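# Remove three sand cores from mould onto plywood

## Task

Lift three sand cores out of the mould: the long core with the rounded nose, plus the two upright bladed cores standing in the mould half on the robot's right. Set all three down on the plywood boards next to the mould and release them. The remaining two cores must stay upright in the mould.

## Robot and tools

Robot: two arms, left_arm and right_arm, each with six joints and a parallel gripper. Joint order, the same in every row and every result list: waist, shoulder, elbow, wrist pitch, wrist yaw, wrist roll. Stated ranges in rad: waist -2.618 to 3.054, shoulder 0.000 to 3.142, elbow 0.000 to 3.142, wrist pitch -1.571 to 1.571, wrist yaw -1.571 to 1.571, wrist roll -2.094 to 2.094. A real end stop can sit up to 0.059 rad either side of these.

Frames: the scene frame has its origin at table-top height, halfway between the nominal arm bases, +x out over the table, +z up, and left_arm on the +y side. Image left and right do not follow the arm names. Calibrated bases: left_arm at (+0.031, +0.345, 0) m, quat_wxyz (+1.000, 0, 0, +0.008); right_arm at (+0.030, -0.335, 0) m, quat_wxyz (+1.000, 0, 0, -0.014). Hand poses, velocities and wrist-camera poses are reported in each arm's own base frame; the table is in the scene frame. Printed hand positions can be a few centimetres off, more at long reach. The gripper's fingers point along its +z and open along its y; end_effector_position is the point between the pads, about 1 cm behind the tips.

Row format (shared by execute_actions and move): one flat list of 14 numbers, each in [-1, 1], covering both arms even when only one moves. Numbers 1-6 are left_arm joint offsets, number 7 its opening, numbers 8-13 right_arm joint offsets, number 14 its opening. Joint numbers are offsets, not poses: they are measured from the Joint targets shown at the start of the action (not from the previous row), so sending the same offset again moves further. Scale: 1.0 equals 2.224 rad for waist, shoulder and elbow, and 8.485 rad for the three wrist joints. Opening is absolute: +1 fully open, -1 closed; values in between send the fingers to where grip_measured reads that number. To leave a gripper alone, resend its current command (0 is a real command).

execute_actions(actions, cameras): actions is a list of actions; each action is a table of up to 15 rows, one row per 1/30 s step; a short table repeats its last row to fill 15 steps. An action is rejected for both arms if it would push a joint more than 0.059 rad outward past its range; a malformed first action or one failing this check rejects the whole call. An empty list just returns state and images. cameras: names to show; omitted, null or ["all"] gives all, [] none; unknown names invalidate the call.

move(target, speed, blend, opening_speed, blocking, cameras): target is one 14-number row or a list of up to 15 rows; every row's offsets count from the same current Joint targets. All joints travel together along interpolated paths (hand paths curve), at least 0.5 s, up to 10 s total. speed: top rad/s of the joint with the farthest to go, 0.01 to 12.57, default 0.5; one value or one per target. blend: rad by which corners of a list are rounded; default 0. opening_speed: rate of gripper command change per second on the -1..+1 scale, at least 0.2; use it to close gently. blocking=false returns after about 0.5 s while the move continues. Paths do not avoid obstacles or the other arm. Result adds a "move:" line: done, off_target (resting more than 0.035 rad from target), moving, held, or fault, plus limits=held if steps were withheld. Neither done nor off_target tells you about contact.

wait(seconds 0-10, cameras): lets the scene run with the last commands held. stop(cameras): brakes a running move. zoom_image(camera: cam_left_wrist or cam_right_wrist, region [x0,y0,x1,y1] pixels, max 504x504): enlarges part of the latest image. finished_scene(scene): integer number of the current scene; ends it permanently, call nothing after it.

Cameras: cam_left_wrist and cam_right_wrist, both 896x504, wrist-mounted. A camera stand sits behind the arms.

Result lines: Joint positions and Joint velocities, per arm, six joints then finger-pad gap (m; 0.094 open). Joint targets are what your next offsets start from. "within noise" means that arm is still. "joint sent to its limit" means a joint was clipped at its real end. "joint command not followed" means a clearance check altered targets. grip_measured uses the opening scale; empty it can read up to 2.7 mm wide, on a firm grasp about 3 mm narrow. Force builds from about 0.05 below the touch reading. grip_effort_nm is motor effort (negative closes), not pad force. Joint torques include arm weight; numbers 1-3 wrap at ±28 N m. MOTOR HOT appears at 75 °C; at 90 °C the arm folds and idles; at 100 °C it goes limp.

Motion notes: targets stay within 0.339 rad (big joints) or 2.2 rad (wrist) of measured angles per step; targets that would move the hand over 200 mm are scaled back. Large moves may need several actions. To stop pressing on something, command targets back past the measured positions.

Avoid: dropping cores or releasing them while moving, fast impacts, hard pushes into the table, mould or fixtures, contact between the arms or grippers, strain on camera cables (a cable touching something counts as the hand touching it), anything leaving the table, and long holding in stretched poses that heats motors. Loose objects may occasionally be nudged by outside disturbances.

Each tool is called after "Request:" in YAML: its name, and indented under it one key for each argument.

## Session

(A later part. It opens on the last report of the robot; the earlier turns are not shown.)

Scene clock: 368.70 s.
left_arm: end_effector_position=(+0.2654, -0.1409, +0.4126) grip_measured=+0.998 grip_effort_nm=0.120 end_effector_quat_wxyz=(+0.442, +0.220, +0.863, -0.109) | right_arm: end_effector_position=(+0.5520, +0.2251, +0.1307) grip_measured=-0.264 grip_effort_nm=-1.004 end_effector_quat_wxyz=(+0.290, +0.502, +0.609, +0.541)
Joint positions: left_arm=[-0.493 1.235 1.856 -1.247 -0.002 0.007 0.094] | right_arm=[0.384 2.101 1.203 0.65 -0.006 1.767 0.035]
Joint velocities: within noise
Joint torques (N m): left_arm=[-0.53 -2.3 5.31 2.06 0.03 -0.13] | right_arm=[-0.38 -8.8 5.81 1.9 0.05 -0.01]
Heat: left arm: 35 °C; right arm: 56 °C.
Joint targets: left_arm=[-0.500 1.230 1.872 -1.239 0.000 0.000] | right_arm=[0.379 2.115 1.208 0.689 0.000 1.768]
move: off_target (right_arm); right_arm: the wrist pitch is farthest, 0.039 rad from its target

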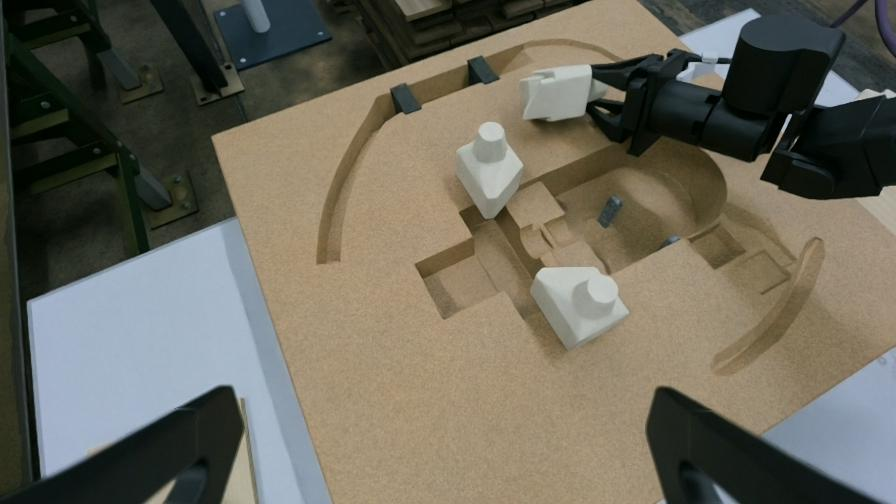

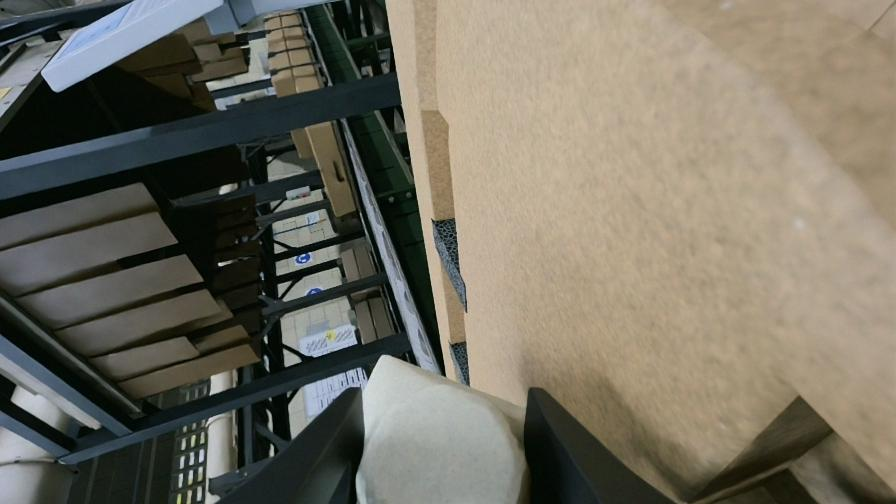

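Request:
move:
  target:
    - [0,0,0,0,0,0,1,0,0.0045,0,-0.004,0,0,-0.6]
    - [0,0,0,0,0,0,1,0,0.0045,0,-0.004,0,0,-0.12]
  speed: 0.15
  opening_speed: 0.25

Request:
zoom_image:
  camera: "cam_left_wrist"
  region: [460, 30, 760, 210]

Scene clock: 375.73 s.
left_arm: end_effector_position=(+0.2654, -0.1409, +0.4126) grip_measured=+0.998 grip_effort_nm=0.115 end_effector_quat_wxyz=(+0.442, +0.220, +0.863, -0.109) | right_arm: end_effector_position=(+0.5520, +0.2254, +0.1264) grip_measured=-0.123 grip_effort_nm=0.173 end_effector_quat_wxyz=(+0.287, +0.504, +0.610, +0.540)
Joint positions: left_arm=[-0.493 1.235 1.856 -1.247 -0.002 0.007 0.094] | right_arm=[0.384 2.108 1.203 0.65 -0.008 1.77 0.041]
Joint velocities: within noise
Joint torques (N m): left_arm=[-0.5 -2.28 5.19 2.07 0.03 -0.14] | right_arm=[-0.31 -8.7 5.72 1.57 0.04 -0.07]
Heat: left arm: 36 °C; right arm: 55 °C.
Joint targets: left_arm=[-0.500 1.230 1.872 -1.239 0.000 0.000] | right_arm=[0.379 2.124 1.208 0.655 0.000 1.768]
move: done

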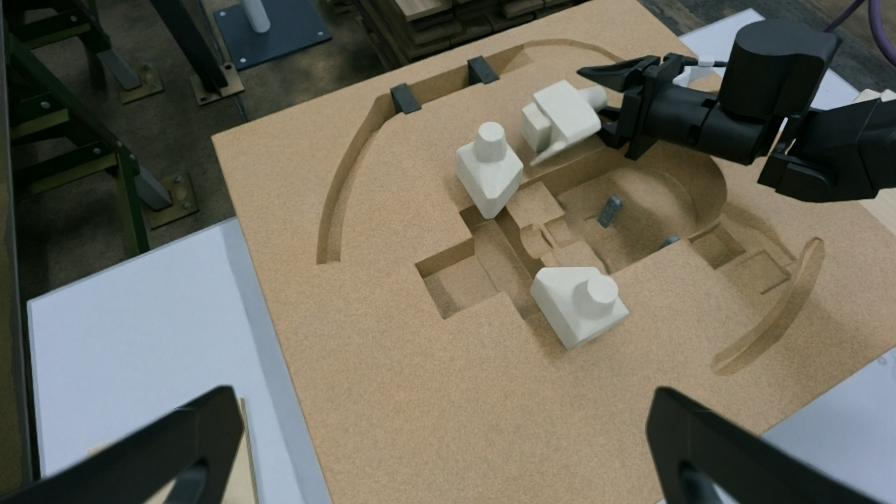

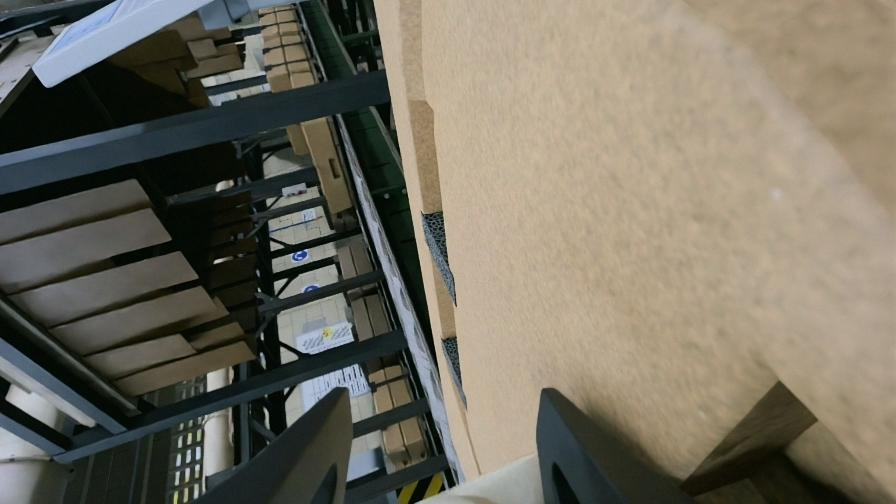

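Scaled by 1.680.

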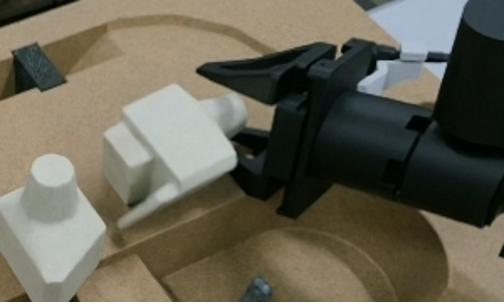

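Request:
move:
  target:
    - [0,0,0,0,0,0,1,0,0,0,0,0,0,0.3]
    - [0,0,0,0,0,0,1,0,-0.1066,-0.1214,0.0035,0,0,0.3]
    - [0,0,0,0,0,0,1,-0.0162,-0.0378,0.3696,-0.1939,0,0.0035,1]
  speed: [0.3,0.3,0.8]
  opening_speed: 0.6

Scene clock: 402.23 s.
left_arm: end_effector_position=(+0.2654, -0.1409, +0.4126) grip_measured=+0.998 grip_effort_nm=0.125 end_effector_quat_wxyz=(+0.442, +0.220, +0.863, -0.109) | right_arm: end_effector_position=(+0.4853, +0.1805, +0.1979) grip_measured=+0.997 grip_effort_nm=0.183 end_effector_quat_wxyz=(+0.130, +0.632, +0.722, +0.249)
Joint positions: left_arm=[-0.493 1.235 1.856 -1.247 -0.002 0.007 0.094] | right_arm=[0.351 2.027 2.001 -0.975 -0.01 1.792 0.094]
Joint velocities: within noise
Joint torques (N m): left_arm=[-0.51 -2.32 5.18 2.08 0.04 -0.16] | right_arm=[-0.64 -8.64 8.13 0.81 0.08 0.03]
Heat: left arm: 37 °C; right arm: 52 °C.
Joint targets: left_arm=[-0.500 1.230 1.872 -1.239 0.000 0.000] | right_arm=[0.343 2.040 2.030 -0.990 0.000 1.798]
move: done

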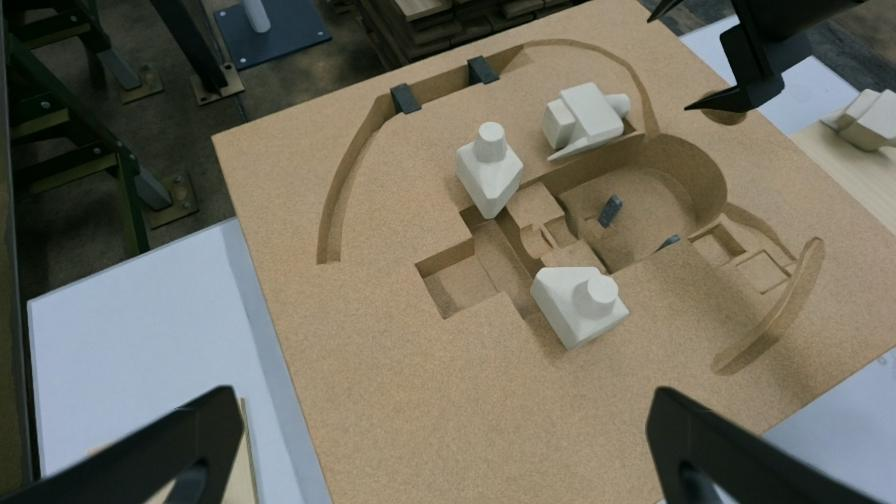

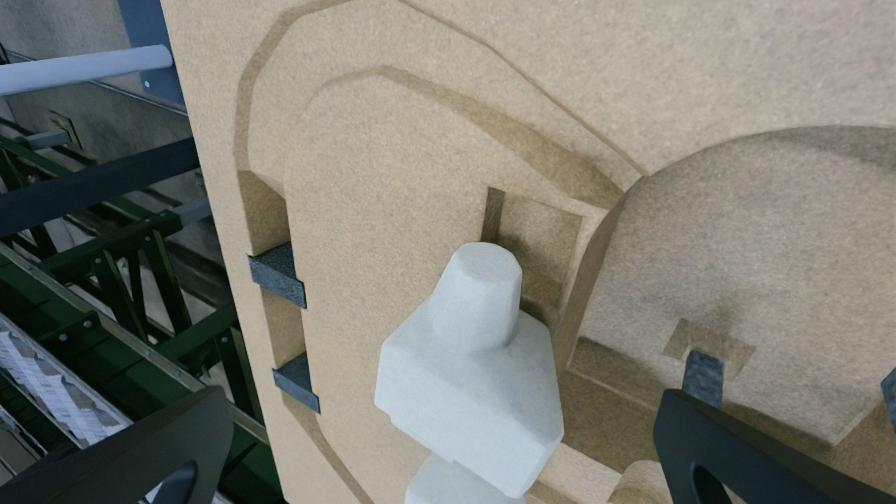

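Request:
move:
  target: [0,0,0,0,0,0,1,0.0139,0.1165,0.146,-0.016,0,0.0098,1]
  speed: 0.5

Scene clock: 422.83 s.
left_arm: end_effector_position=(+0.2654, -0.1409, +0.4126) grip_measured=+0.998 grip_effort_nm=0.120 end_effector_quat_wxyz=(+0.442, +0.220, +0.863, -0.109) | right_arm: end_effector_position=(+0.5173, +0.2031, +0.1663) grip_measured=+0.997 grip_effort_nm=0.183 end_effector_quat_wxyz=(+0.103, +0.661, +0.709, +0.224)
Joint positions: left_arm=[-0.493 1.235 1.856 -1.247 -0.002 0.007 0.094] | right_arm=[0.369 2.287 2.323 -1.108 -0.01 1.873 0.094]
Joint velocities: within noise
Joint torques (N m): left_arm=[-0.55 -2.35 5.18 2.05 0.03 -0.15] | right_arm=[0.4 -10.26 8.12 0.69 0.08 0.03]
Heat: left arm: 37 °C; right arm: 49 °C.
Joint targets: left_arm=[-0.500 1.230 1.872 -1.239 0.000 0.000] | right_arm=[0.374 2.300 2.355 -1.126 0.000 1.881]
move: done

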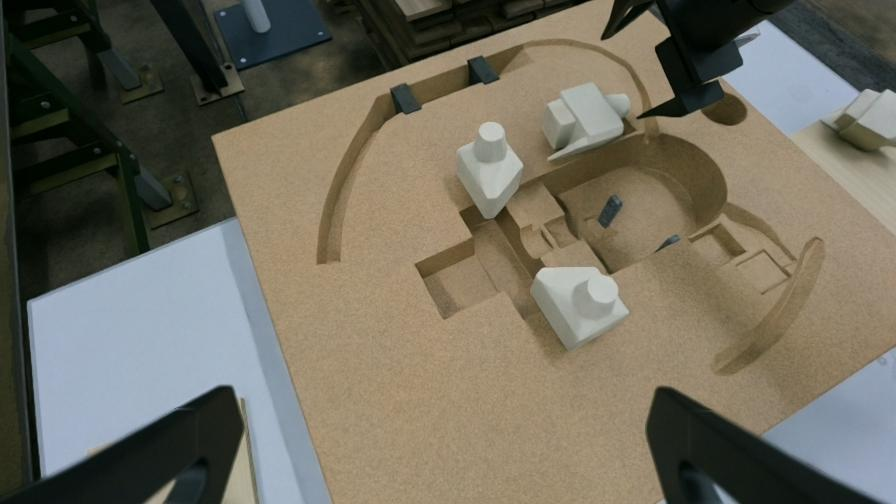

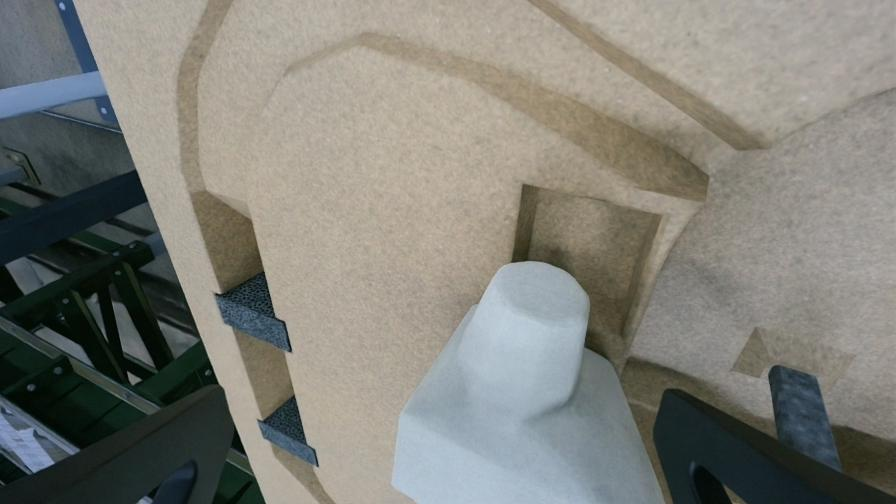

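Request:
move:
  target: [0,0,0,0,0,0,1,0.0081,-0.0337,-0.1326,0.0296,0,0.0199,1]
  speed: 0.3

Request:
zoom_image:
  camera: "cam_left_wrist"
  region: [500, 20, 760, 190]

Scene clock: 435.93 s.
left_arm: end_effector_position=(+0.2654, -0.1409, +0.4126) grip_measured=+0.998 grip_effort_nm=0.120 end_effector_quat_wxyz=(+0.442, +0.220, +0.863, -0.109) | right_arm: end_effector_position=(+0.5166, +0.2129, +0.1092) grip_measured=+0.997 grip_effort_nm=0.178 end_effector_quat_wxyz=(+0.080, +0.714, +0.658, +0.227)
Joint positions: left_arm=[-0.493 1.235 1.856 -1.247 -0.002 0.007 0.094] | right_arm=[0.386 2.27 2.07 -0.886 -0.01 2.041 0.094]
Joint velocities: within noise
Joint torques (N m): left_arm=[-0.57 -2.29 5.18 2.06 0.06 -0.14] | right_arm=[0.53 -15.02 5.04 0.95 0.09 0.08]
Heat: left arm: 38 °C; right arm: 47 °C.
Joint targets: left_arm=[-0.500 1.230 1.872 -1.239 0.000 0.000] | right_arm=[0.392 2.225 2.060 -0.875 0.000 2.050]
move: off_target (right_arm); right_arm: the shoulder is farthest, 0.045 rad from its target

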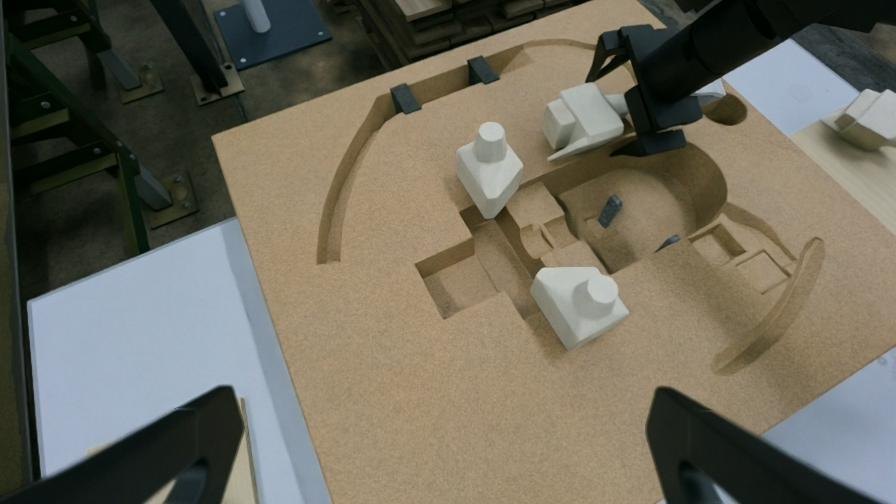

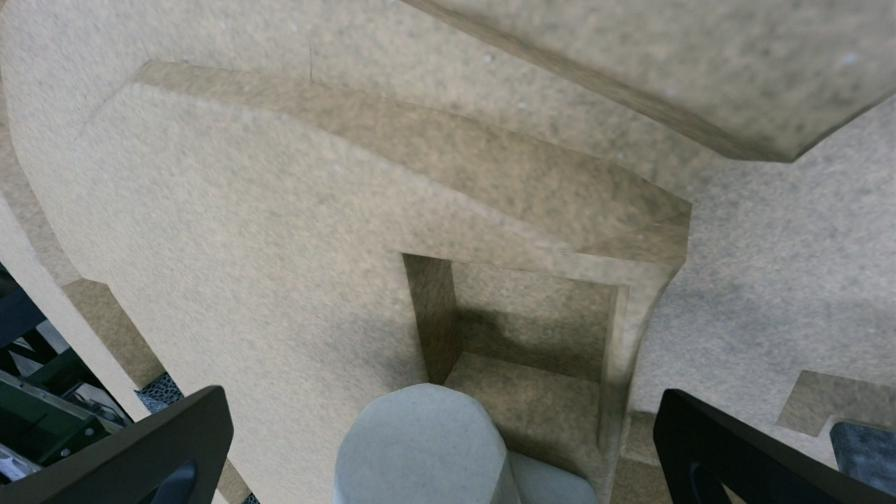

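Scaled by 1.938.

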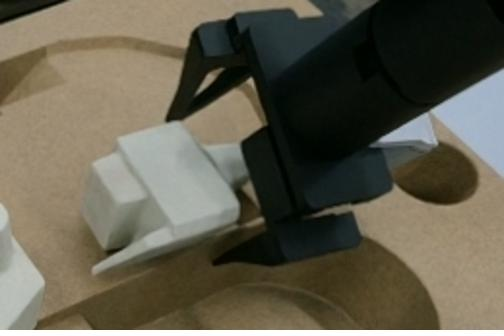

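Request:
move:
  target: [0,0,0,0,0,0,1,0.0099,0.009,0.0414,-0.0041,0,0,1]
  speed: 0.3
  cameras: ["cam_right_wrist"]

Scene clock: 442.47 s.
left_arm: end_effector_position=(+0.2654, -0.1409, +0.4126) grip_measured=+0.998 grip_effort_nm=0.120 end_effector_quat_wxyz=(+0.442, +0.220, +0.863, -0.109) | right_arm: end_effector_position=(+0.5198, +0.2288, +0.1280) grip_measured=+0.997 grip_effort_nm=0.178 end_effector_quat_wxyz=(+0.084, +0.702, +0.662, +0.249)
Joint positions: left_arm=[-0.493 1.235 1.856 -1.247 -0.002 0.007 0.094] | right_arm=[0.41 2.27 2.123 -0.892 -0.009 2.042 0.094]
Joint velocities: within noise
Joint torques (N m): left_arm=[-0.54 -2.32 5.22 2.08 0.06 -0.13] | right_arm=[0.38 -13.35 8.17 0.74 0.08 0.05]
Heat: left arm: 38 °C; right arm: 51 °C.
Joint targets: left_arm=[-0.500 1.230 1.872 -1.239 0.000 0.000] | right_arm=[0.414 2.245 2.152 -0.910 0.000 2.050]
move: done
Images, in order (width x height): cam_right_wrist 896x504.

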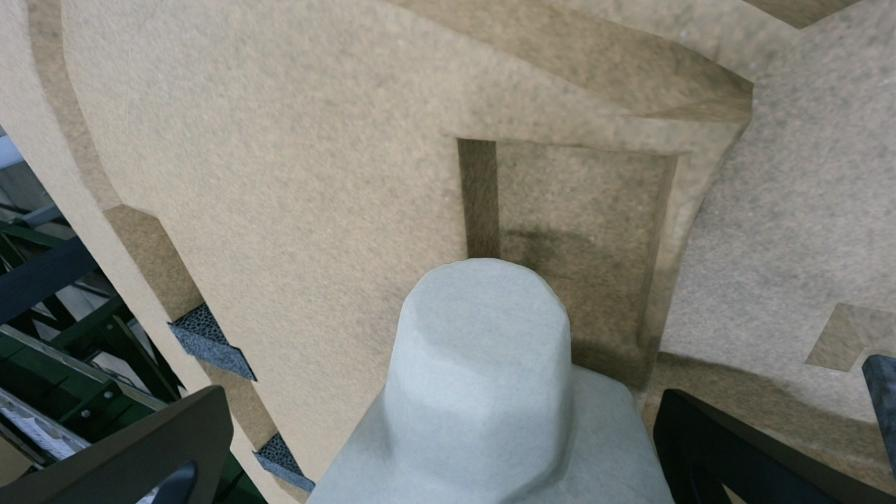

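Request:
move:
  target:
    - [0,0,0,0,0,0,1,0,0.0,-0.0202,0.003,0,0,1]
    - [0,0,0,0,0,0,1,0,0.0,-0.0202,0.003,0,0,-0.7]
  speed: 0.3
  opening_speed: 0.8

Scene clock: 448.27 s.
left_arm: end_effector_position=(+0.2654, -0.1409, +0.4126) grip_measured=+0.998 grip_effort_nm=0.120 end_effector_quat_wxyz=(+0.442, +0.220, +0.863, -0.109) | right_arm: end_effector_position=(+0.5179, +0.2281, +0.1245) grip_measured=+0.474 grip_effort_nm=-1.004 end_effector_quat_wxyz=(+0.083, +0.703, +0.663, +0.244)
Joint positions: left_arm=[-0.493 1.235 1.856 -1.247 -0.002 0.007 0.094] | right_arm=[0.41 2.27 2.114 -0.893 -0.01 2.043 0.069]
Joint velocities: within noise
Joint torques (N m): left_arm=[-0.61 -2.36 5.24 2.03 0.03 -0.12] | right_arm=[0.38 -13.34 5.37 0.97 0.08 0.05]
Heat: left arm: 38 °C; right arm: 53 °C.
Joint targets: left_arm=[-0.500 1.230 1.872 -1.239 0.000 0.000] | right_arm=[0.414 2.245 2.107 -0.884 0.000 2.050]
move: done

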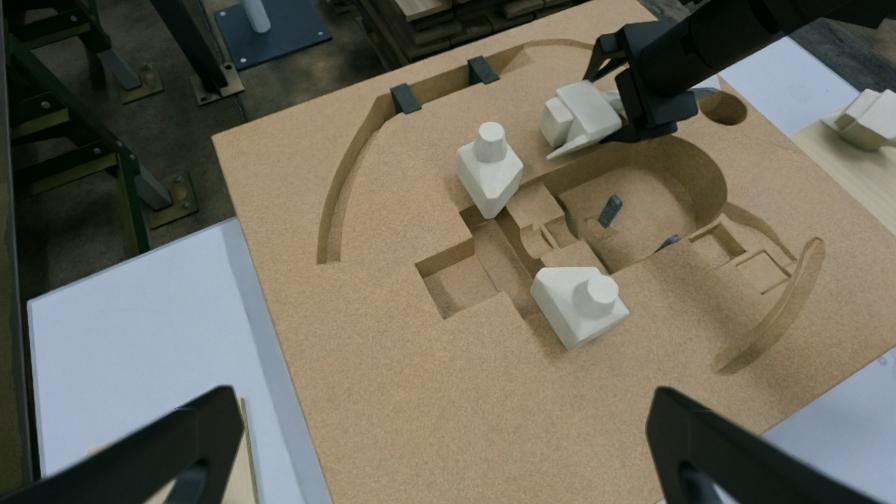

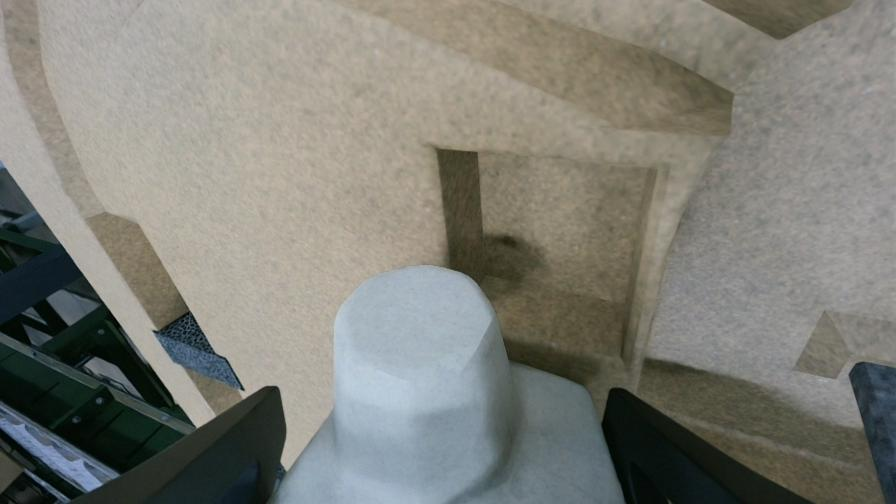

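Request:
move:
  target:
    - [0,0,0,0,0,0,1,0,0,0,0,0,0,0.8]
    - [0,0,0,0,0,0,1,-0.0105,0,0,0,0,0,0.8]
    - [0,0,0,0,0,0,1,-0.0105,0,0,0,0,0,-0.7]
  speed: 0.3
  opening_speed: 0.9

Scene clock: 458.07 s.
left_arm: end_effector_position=(+0.2654, -0.1409, +0.4126) grip_measured=+0.998 grip_effort_nm=0.120 end_effector_quat_wxyz=(+0.442, +0.220, +0.863, -0.109) | right_arm: end_effector_position=(+0.5211, +0.2207, +0.1245) grip_measured=+0.143 grip_effort_nm=-1.009 end_effector_quat_wxyz=(+0.085, +0.708, +0.658, +0.243)
Joint positions: left_arm=[-0.493 1.235 1.856 -1.247 -0.002 0.007 0.094] | right_arm=[0.396 2.27 2.114 -0.893 -0.008 2.043 0.054]
Joint velocities: within noise
Joint torques (N m): left_arm=[-0.59 -2.29 5.24 2.05 0.06 -0.12] | right_arm=[-0.49 -13.35 5.34 0.97 0.07 0.04]
Heat: left arm: 38 °C; right arm: 56 °C.
Joint targets: left_arm=[-0.500 1.230 1.872 -1.239 0.000 0.000] | right_arm=[0.391 2.245 2.107 -0.885 0.000 2.050]
move: done

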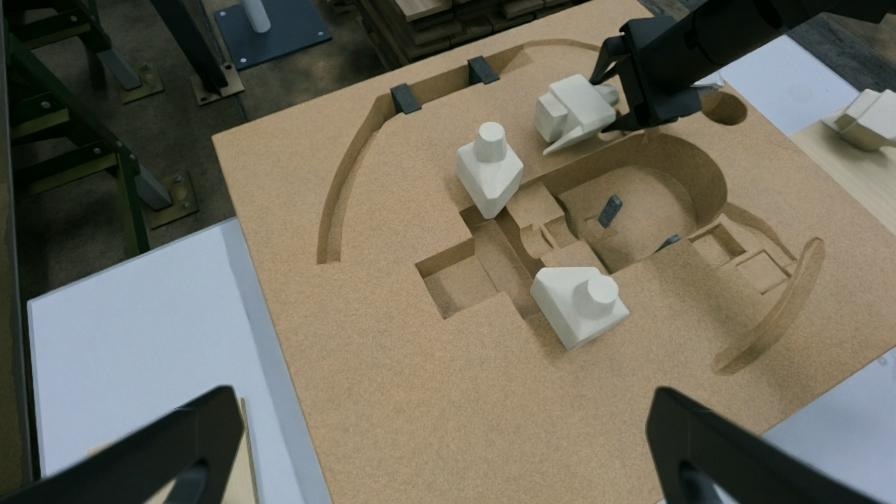

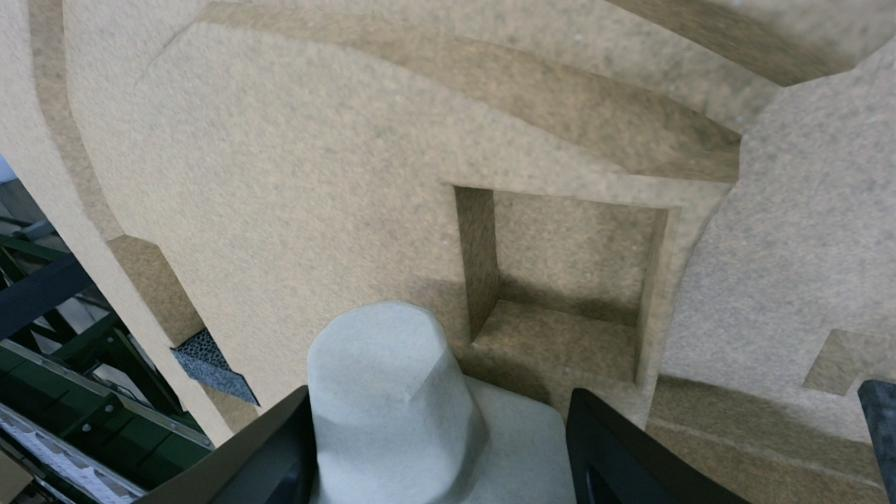

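Request:
move:
  target:
    - [0,0,0,0,0,0,1,0,0,0,0,0,0,0.8]
    - [0,0,0,0,0,0,1,-0.008,0,0.009,0,0,-0.0141,0.8]
  speed: 0.3
  opening_speed: 0.9
  cameras: ["cam_right_wrist"]

Scene clock: 465.07 s.
left_arm: end_effector_position=(+0.2654, -0.1409, +0.4126) grip_measured=+0.998 grip_effort_nm=0.115 end_effector_quat_wxyz=(+0.442, +0.220, +0.863, -0.109) | right_arm: end_effector_position=(+0.5251, +0.2116, +0.1246) grip_measured=+0.797 grip_effort_nm=0.178 end_effector_quat_wxyz=(+0.100, +0.678, +0.688, +0.238)
Joint positions: left_arm=[-0.493 1.235 1.856 -1.247 -0.002 0.007 0.094] | right_arm=[0.379 2.27 2.114 -0.892 -0.008 1.936 0.084]
Joint velocities: within noise
Joint torques (N m): left_arm=[-0.5 -2.32 5.24 2.02 0.05 -0.16] | right_arm=[-0.58 -13.35 6.86 0.97 0.07 -0.07]
Heat: left arm: 39 °C; right arm: 57 °C.
Joint targets: left_arm=[-0.500 1.230 1.872 -1.239 0.000 0.000] | right_arm=[0.373 2.245 2.127 -0.885 0.000 1.930]
move: done
Images, in order (width x height): cam_right_wrist 896x504.

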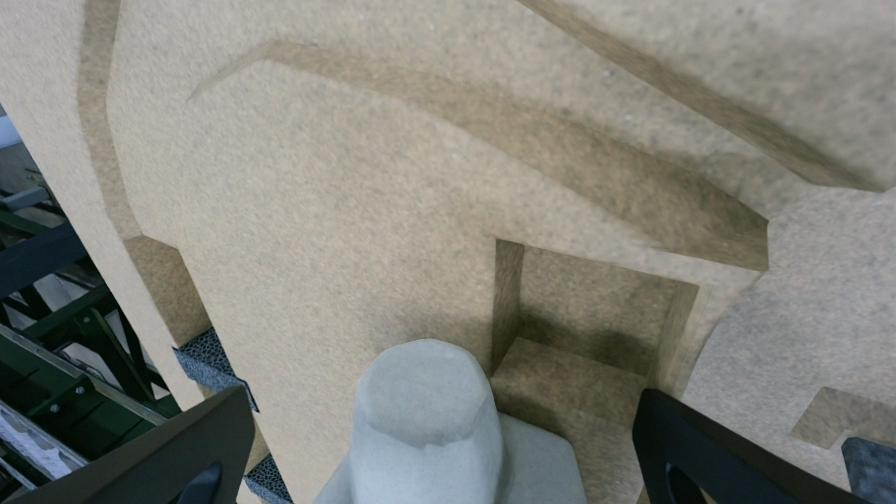

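Request:
move:
  target:
    - [0,0,0,0,0,0,1,-0.0045,0,0,0,0,0,0.8]
    - [0,0,0,0,0,0,1,-0.0045,0,0,0,0,0,-0.7]
  speed: 0.3
  opening_speed: 0.9

Scene clock: 470.53 s.
left_arm: end_effector_position=(+0.2654, -0.1409, +0.4126) grip_measured=+0.998 grip_effort_nm=0.120 end_effector_quat_wxyz=(+0.442, +0.220, +0.863, -0.109) | right_arm: end_effector_position=(+0.5283, +0.2074, +0.1254) grip_measured=-0.345 grip_effort_nm=-1.004 end_effector_quat_wxyz=(+0.103, +0.679, +0.686, +0.240)
Joint positions: left_arm=[-0.493 1.235 1.856 -1.247 -0.002 0.007 0.094] | right_arm=[0.37 2.27 2.114 -0.886 -0.008 1.934 0.031]
Joint velocities: within noise
Joint torques (N m): left_arm=[-0.58 -2.28 5.24 2.05 0.06 -0.14] | right_arm=[-0.62 -13.37 6.87 0.92 0.06 -0.08]
Heat: left arm: 39 °C; right arm: 58 °C.
Joint targets: left_arm=[-0.500 1.230 1.872 -1.239 0.000 0.000] | right_arm=[0.363 2.245 2.127 -0.884 0.000 1.930]
move: done

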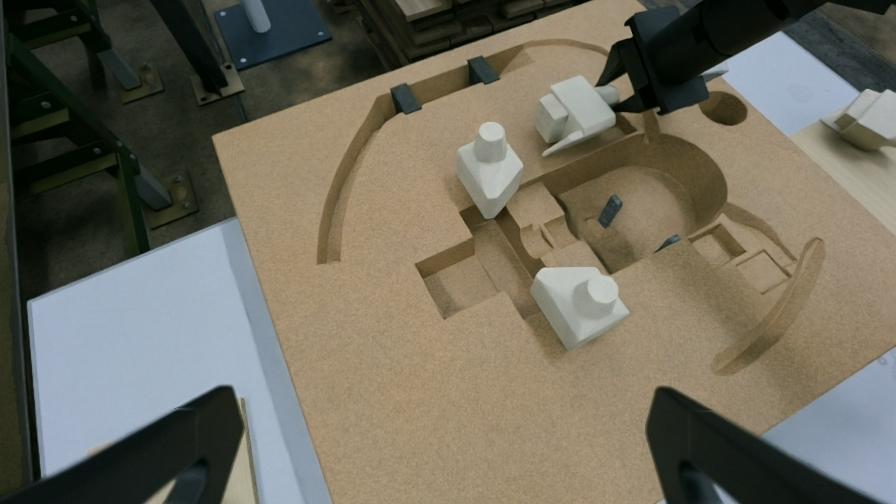

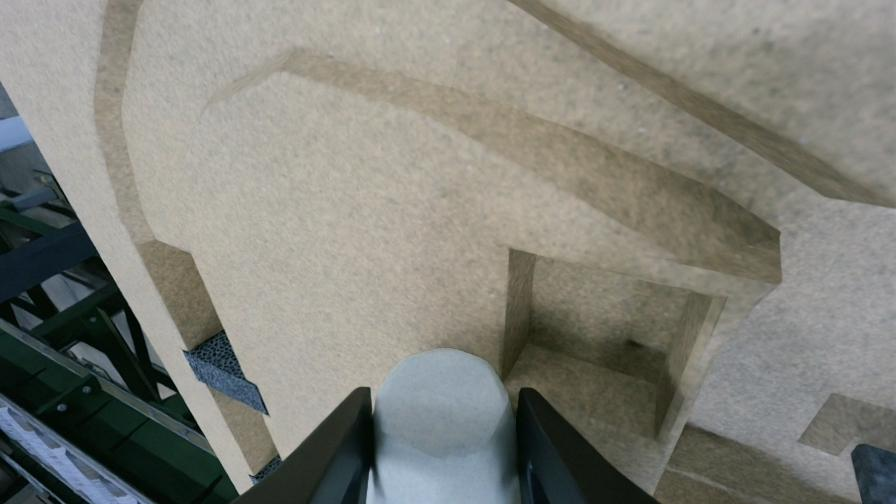

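Request:
move:
  target:
    - [0,0,0,0,0,0,1,0,-0.0157,0.0688,-0.0078,0,0,-0.7]
    - [0,0,0,0,0,0,1,0,-0.1776,-0.0301,-0.0231,0,0,-0.7]
    - [-0.1799,-0.2608,-0.5193,0.1263,0,0,1,-0.5657,-0.4564,-0.4213,-0.0101,-0.0589,-0.1391,-0.7]
  speed: [0.3,0.6,0.9]
  blend: [0.03,0.1,0]

Scene clock: 504.47 s.
left_arm: end_effector_position=(+0.1904, -0.2343, +0.3237) grip_measured=+0.998 grip_effort_nm=0.120 end_effector_quat_wxyz=(+0.596, +0.326, +0.677, -0.282) | right_arm: end_effector_position=(+0.2494, -0.1801, +0.2077) grip_measured=-0.349 grip_effort_nm=-1.004 end_effector_quat_wxyz=(+0.251, +0.654, +0.684, +0.203)
Joint positions: left_arm=[-0.893 0.665 0.725 -0.189 -0.002 0.006 0.094] | right_arm=[-0.891 1.26 1.189 -1.011 -0.458 0.75 0.031]
Joint velocities: within noise
Joint torques (N m): left_arm=[-0.49 -0.95 5.23 2.48 0.02 -0.13] | right_arm=[-0.34 -5.93 5.75 1.25 -0.59 -0.05]
Heat: left arm: 40 °C; right arm: 60 °C.
Joint targets: left_arm=[-0.901 0.650 0.717 -0.167 0.000 0.000] | right_arm=[-0.895 1.229 1.190 -0.970 -0.500 0.750]
move: off_target (right_arm); right_arm: the wrist yaw is farthest, 0.042 rad from its target

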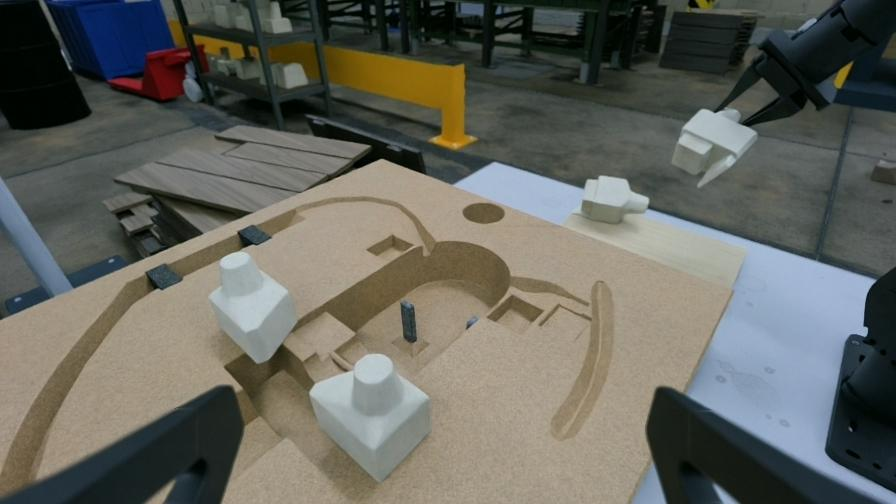

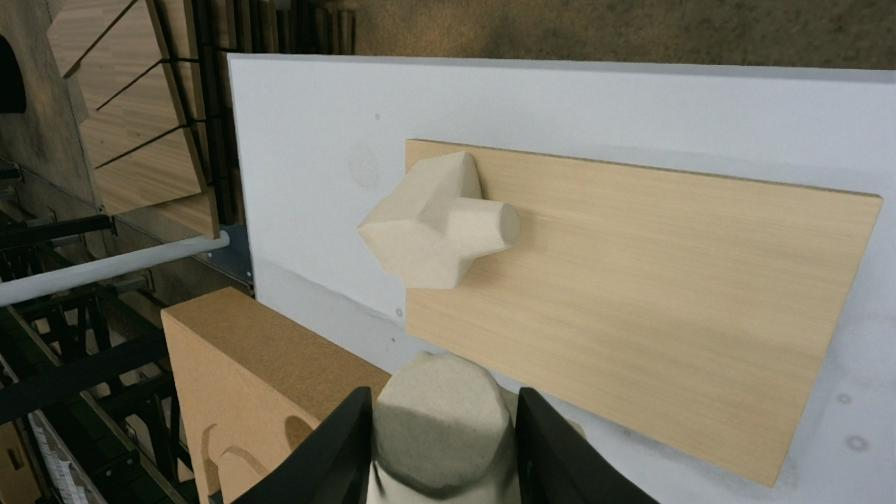

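Request:
move:
  target: [0,0,0,0,0,0,1,0.0058,-0.0324,-0.2316,0.0524,0,0,-0.7]
  speed: 0.5

Request:
zoom_image:
  camera: "cam_left_wrist"
  region: [540, 80, 880, 300]

Scene clock: 521.63 s.
left_arm: end_effector_position=(+0.1904, -0.2343, +0.3239) grip_measured=+0.998 grip_effort_nm=0.125 end_effector_quat_wxyz=(+0.597, +0.326, +0.677, -0.283) | right_arm: end_effector_position=(+0.2340, -0.1603, +0.0897) grip_measured=-0.349 grip_effort_nm=-1.004 end_effector_quat_wxyz=(+0.249, +0.653, +0.685, +0.204)
Joint positions: left_arm=[-0.893 0.665 0.725 -0.188 -0.002 0.006 0.094] | right_arm=[-0.891 1.186 0.67 -0.569 -0.461 0.749 0.031]
Joint velocities: within noise
Joint torques (N m): left_arm=[-0.47 -0.9 5.14 2.46 0.04 -0.11] | right_arm=[0.79 -5.11 6 1.27 -0.57 -0.03]
Heat: left arm: 41 °C; right arm: 48 °C.
Joint targets: left_arm=[-0.901 0.650 0.717 -0.167 0.000 0.001] | right_arm=[-0.882 1.157 0.675 -0.526 -0.499 0.750]
move: off_target (right_arm); right_arm: the wrist pitch is farthest, 0.044 rad from its target

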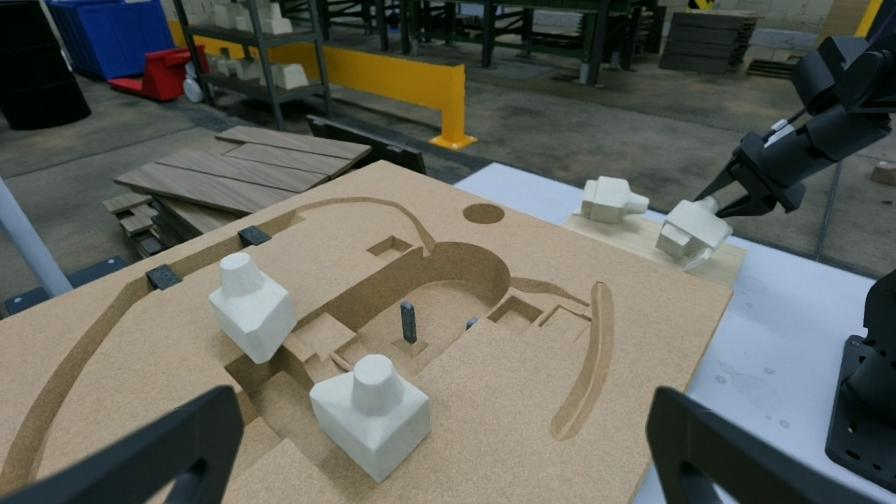

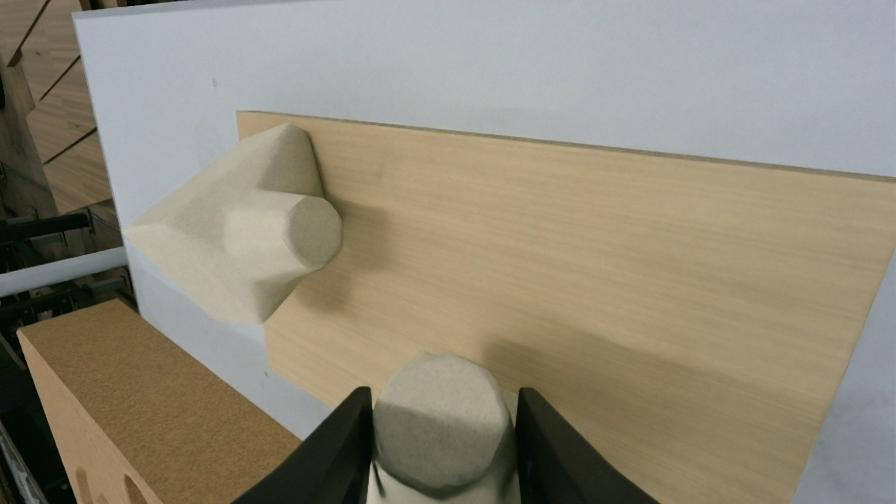

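Scaled by 1.482.

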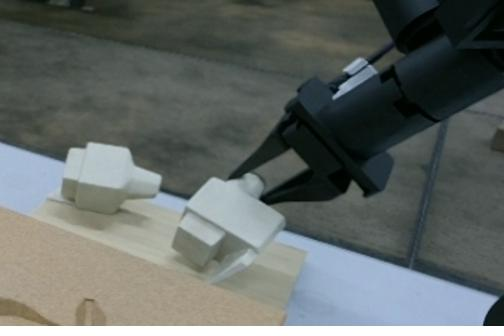

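Request:
move:
  target: [0,0,0,0,0,0,1,0,0.0126,-0.0265,0.0106,0,0,-0.7]
  speed: 0.2

Request:
zoom_image:
  camera: "cam_left_wrist"
  region: [540, 80, 880, 300]

Scene clock: 528.70 s.
left_arm: end_effector_position=(+0.1904, -0.2343, +0.3239) grip_measured=+0.998 grip_effort_nm=0.115 end_effector_quat_wxyz=(+0.597, +0.326, +0.677, -0.283) | right_arm: end_effector_position=(+0.2361, -0.1614, +0.0809) grip_measured=-0.349 grip_effort_nm=-1.009 end_effector_quat_wxyz=(+0.264, +0.647, +0.685, +0.205)
Joint positions: left_arm=[-0.893 0.665 0.725 -0.188 -0.002 0.006 0.094] | right_arm=[-0.891 1.186 0.617 -0.484 -0.466 0.749 0.031]
Joint velocities: within noise
Joint torques (N m): left_arm=[-0.51 -0.92 5.15 2.45 0.05 -0.13] | right_arm=[0.79 -2.76 5.52 1.34 -0.51 -0.03]
Heat: left arm: 41 °C; right arm: 46 °C.
Joint targets: left_arm=[-0.901 0.650 0.717 -0.167 0.000 0.001] | right_arm=[-0.882 1.185 0.616 -0.436 -0.500 0.750]
move: off_target (right_arm); right_arm: the wrist pitch is farthest, 0.048 rad from its target

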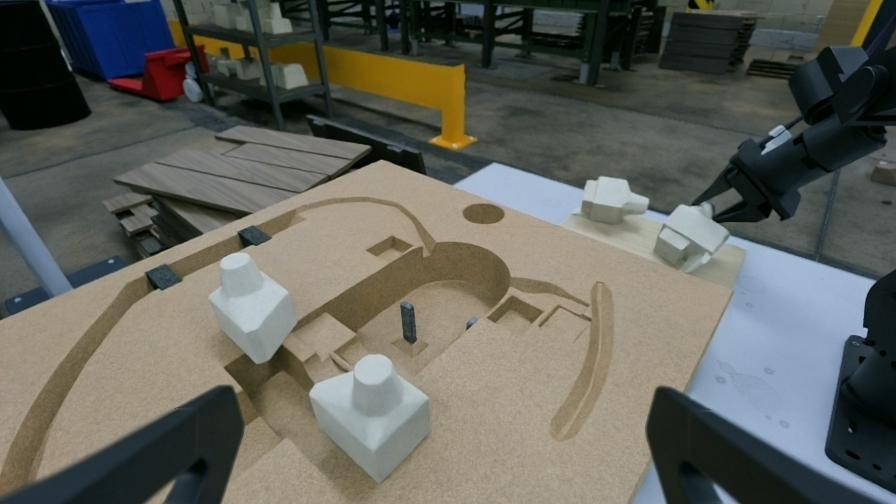

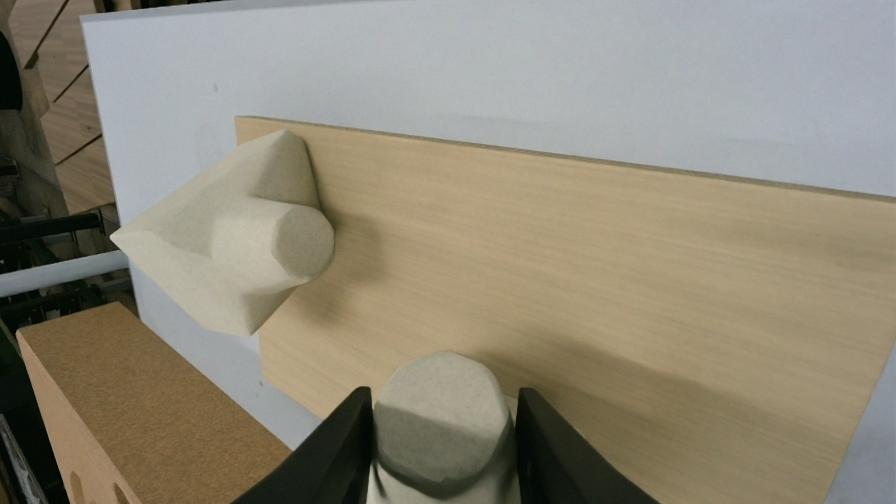

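Scaled by 1.482.

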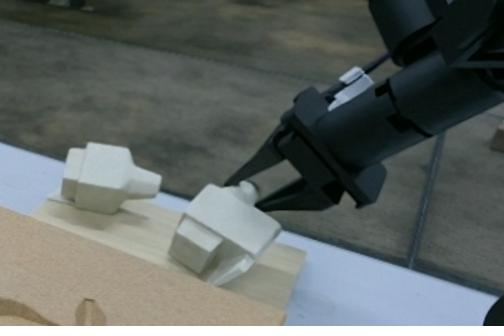

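Request:
move:
  target:
    - [0,0,0,0,0,0,1,0,-0.0135,0.036,-0.006,0,0,-0.7]
    - [0,0,0,0,0,0,1,0,0.0922,0.1416,-0.0471,-0.0035,0,-0.7]
  speed: 0.4
  blend: [0.02,0]

Request:
zoom_image:
  camera: "cam_left_wrist"
  region: [540, 80, 880, 300]

Scene clock: 543.87 s.
left_arm: end_effector_position=(+0.1904, -0.2343, +0.3239) grip_measured=+0.998 grip_effort_nm=0.115 end_effector_quat_wxyz=(+0.597, +0.326, +0.677, -0.283) | right_arm: end_effector_position=(+0.2361, -0.1571, +0.0891) grip_measured=-0.349 grip_effort_nm=-1.004 end_effector_quat_wxyz=(+0.132, +0.685, +0.678, +0.229)
Joint positions: left_arm=[-0.893 0.665 0.725 -0.188 -0.002 0.006 0.094] | right_arm=[-0.891 1.392 0.887 -0.828 -0.484 0.749 0.031]
Joint velocities: within noise
Joint torques (N m): left_arm=[-0.59 -0.95 5.16 2.45 0.04 -0.14] | right_arm=[0.76 -4.22 8.85 0.41 -0.67 -0.03]
Heat: left arm: 41 °C; right arm: 45 °C.
Joint targets: left_arm=[-0.901 0.650 0.717 -0.167 0.000 0.001] | right_arm=[-0.882 1.390 0.931 -0.835 -0.529 0.750]
move: off_target (right_arm); right_arm: the wrist yaw is farthest, 0.046 rad from its target

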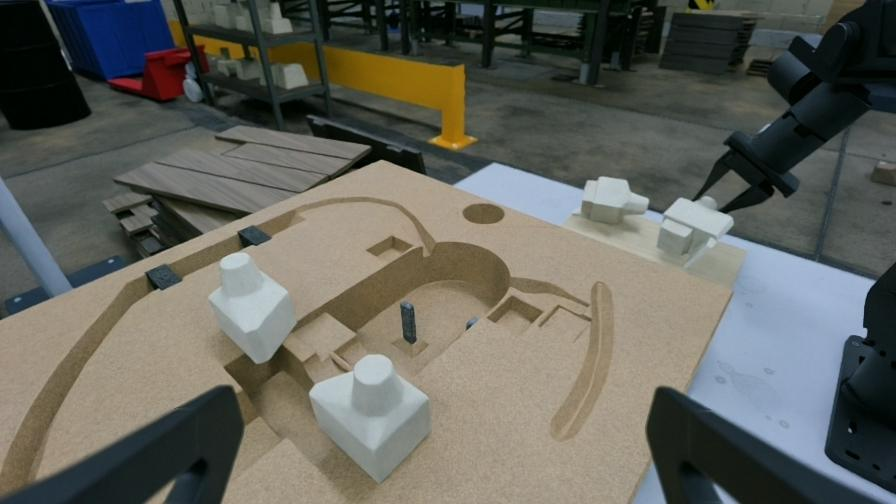

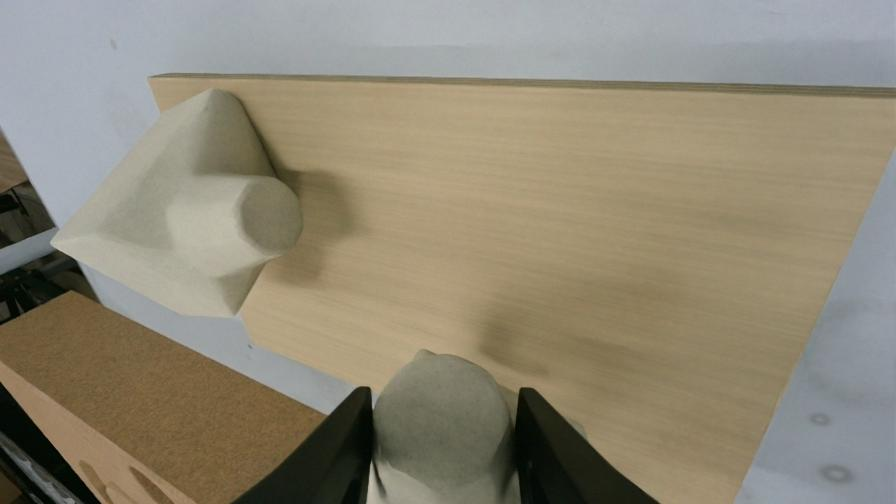

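Scaled by 1.482.

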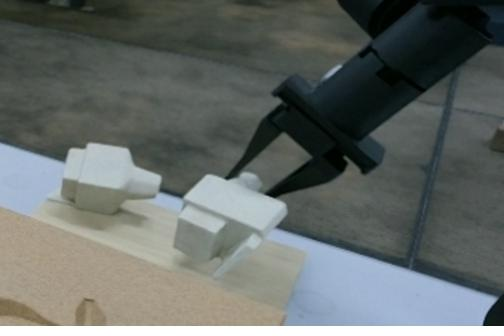

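Request:
move:
  target: [0,0,0,0,0,0,1,0,0.0117,-0.0274,0.0103,0,0,-0.7]
  speed: 0.2

Request:
zoom_image:
  camera: "cam_left_wrist"
  region: [540, 80, 880, 300]

Scene clock: 549.20 s.
left_arm: end_effector_position=(+0.1904, -0.2343, +0.3240) grip_measured=+0.998 grip_effort_nm=0.115 end_effector_quat_wxyz=(+0.597, +0.326, +0.677, -0.283) | right_arm: end_effector_position=(+0.2406, -0.1623, +0.0806) grip_measured=-0.349 grip_effort_nm=-1.004 end_effector_quat_wxyz=(+0.139, +0.684, +0.679, +0.229)
Joint positions: left_arm=[-0.893 0.665 0.725 -0.188 -0.002 0.006 0.094] | right_arm=[-0.891 1.418 0.87 -0.771 -0.485 0.749 0.031]
Joint velocities: within noise
Joint torques (N m): left_arm=[-0.53 -0.96 5.12 2.45 0.05 -0.13] | right_arm=[0.77 -4.41 5.27 0.69 -0.66 -0.04]
Heat: left arm: 42 °C; right arm: 44 °C.
Joint targets: left_arm=[-0.901 0.650 0.717 -0.167 0.000 0.001] | right_arm=[-0.882 1.416 0.870 -0.748 -0.529 0.750]
move: off_target (right_arm); right_arm: the wrist yaw is farthest, 0.044 rad from its target

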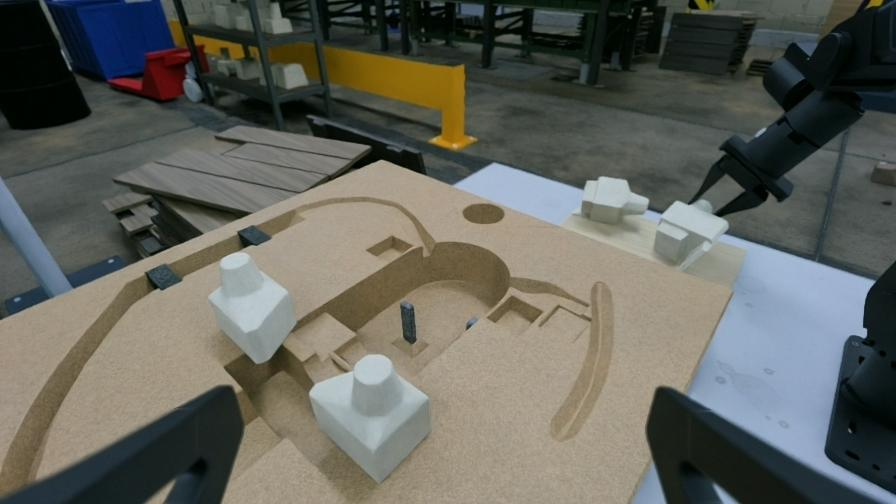

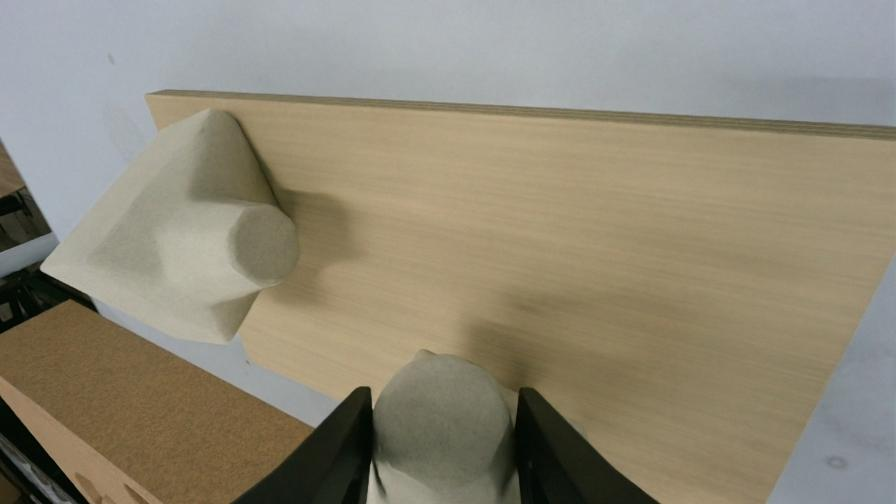

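Scaled by 1.482.

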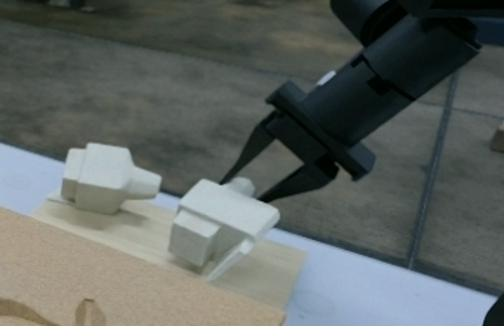

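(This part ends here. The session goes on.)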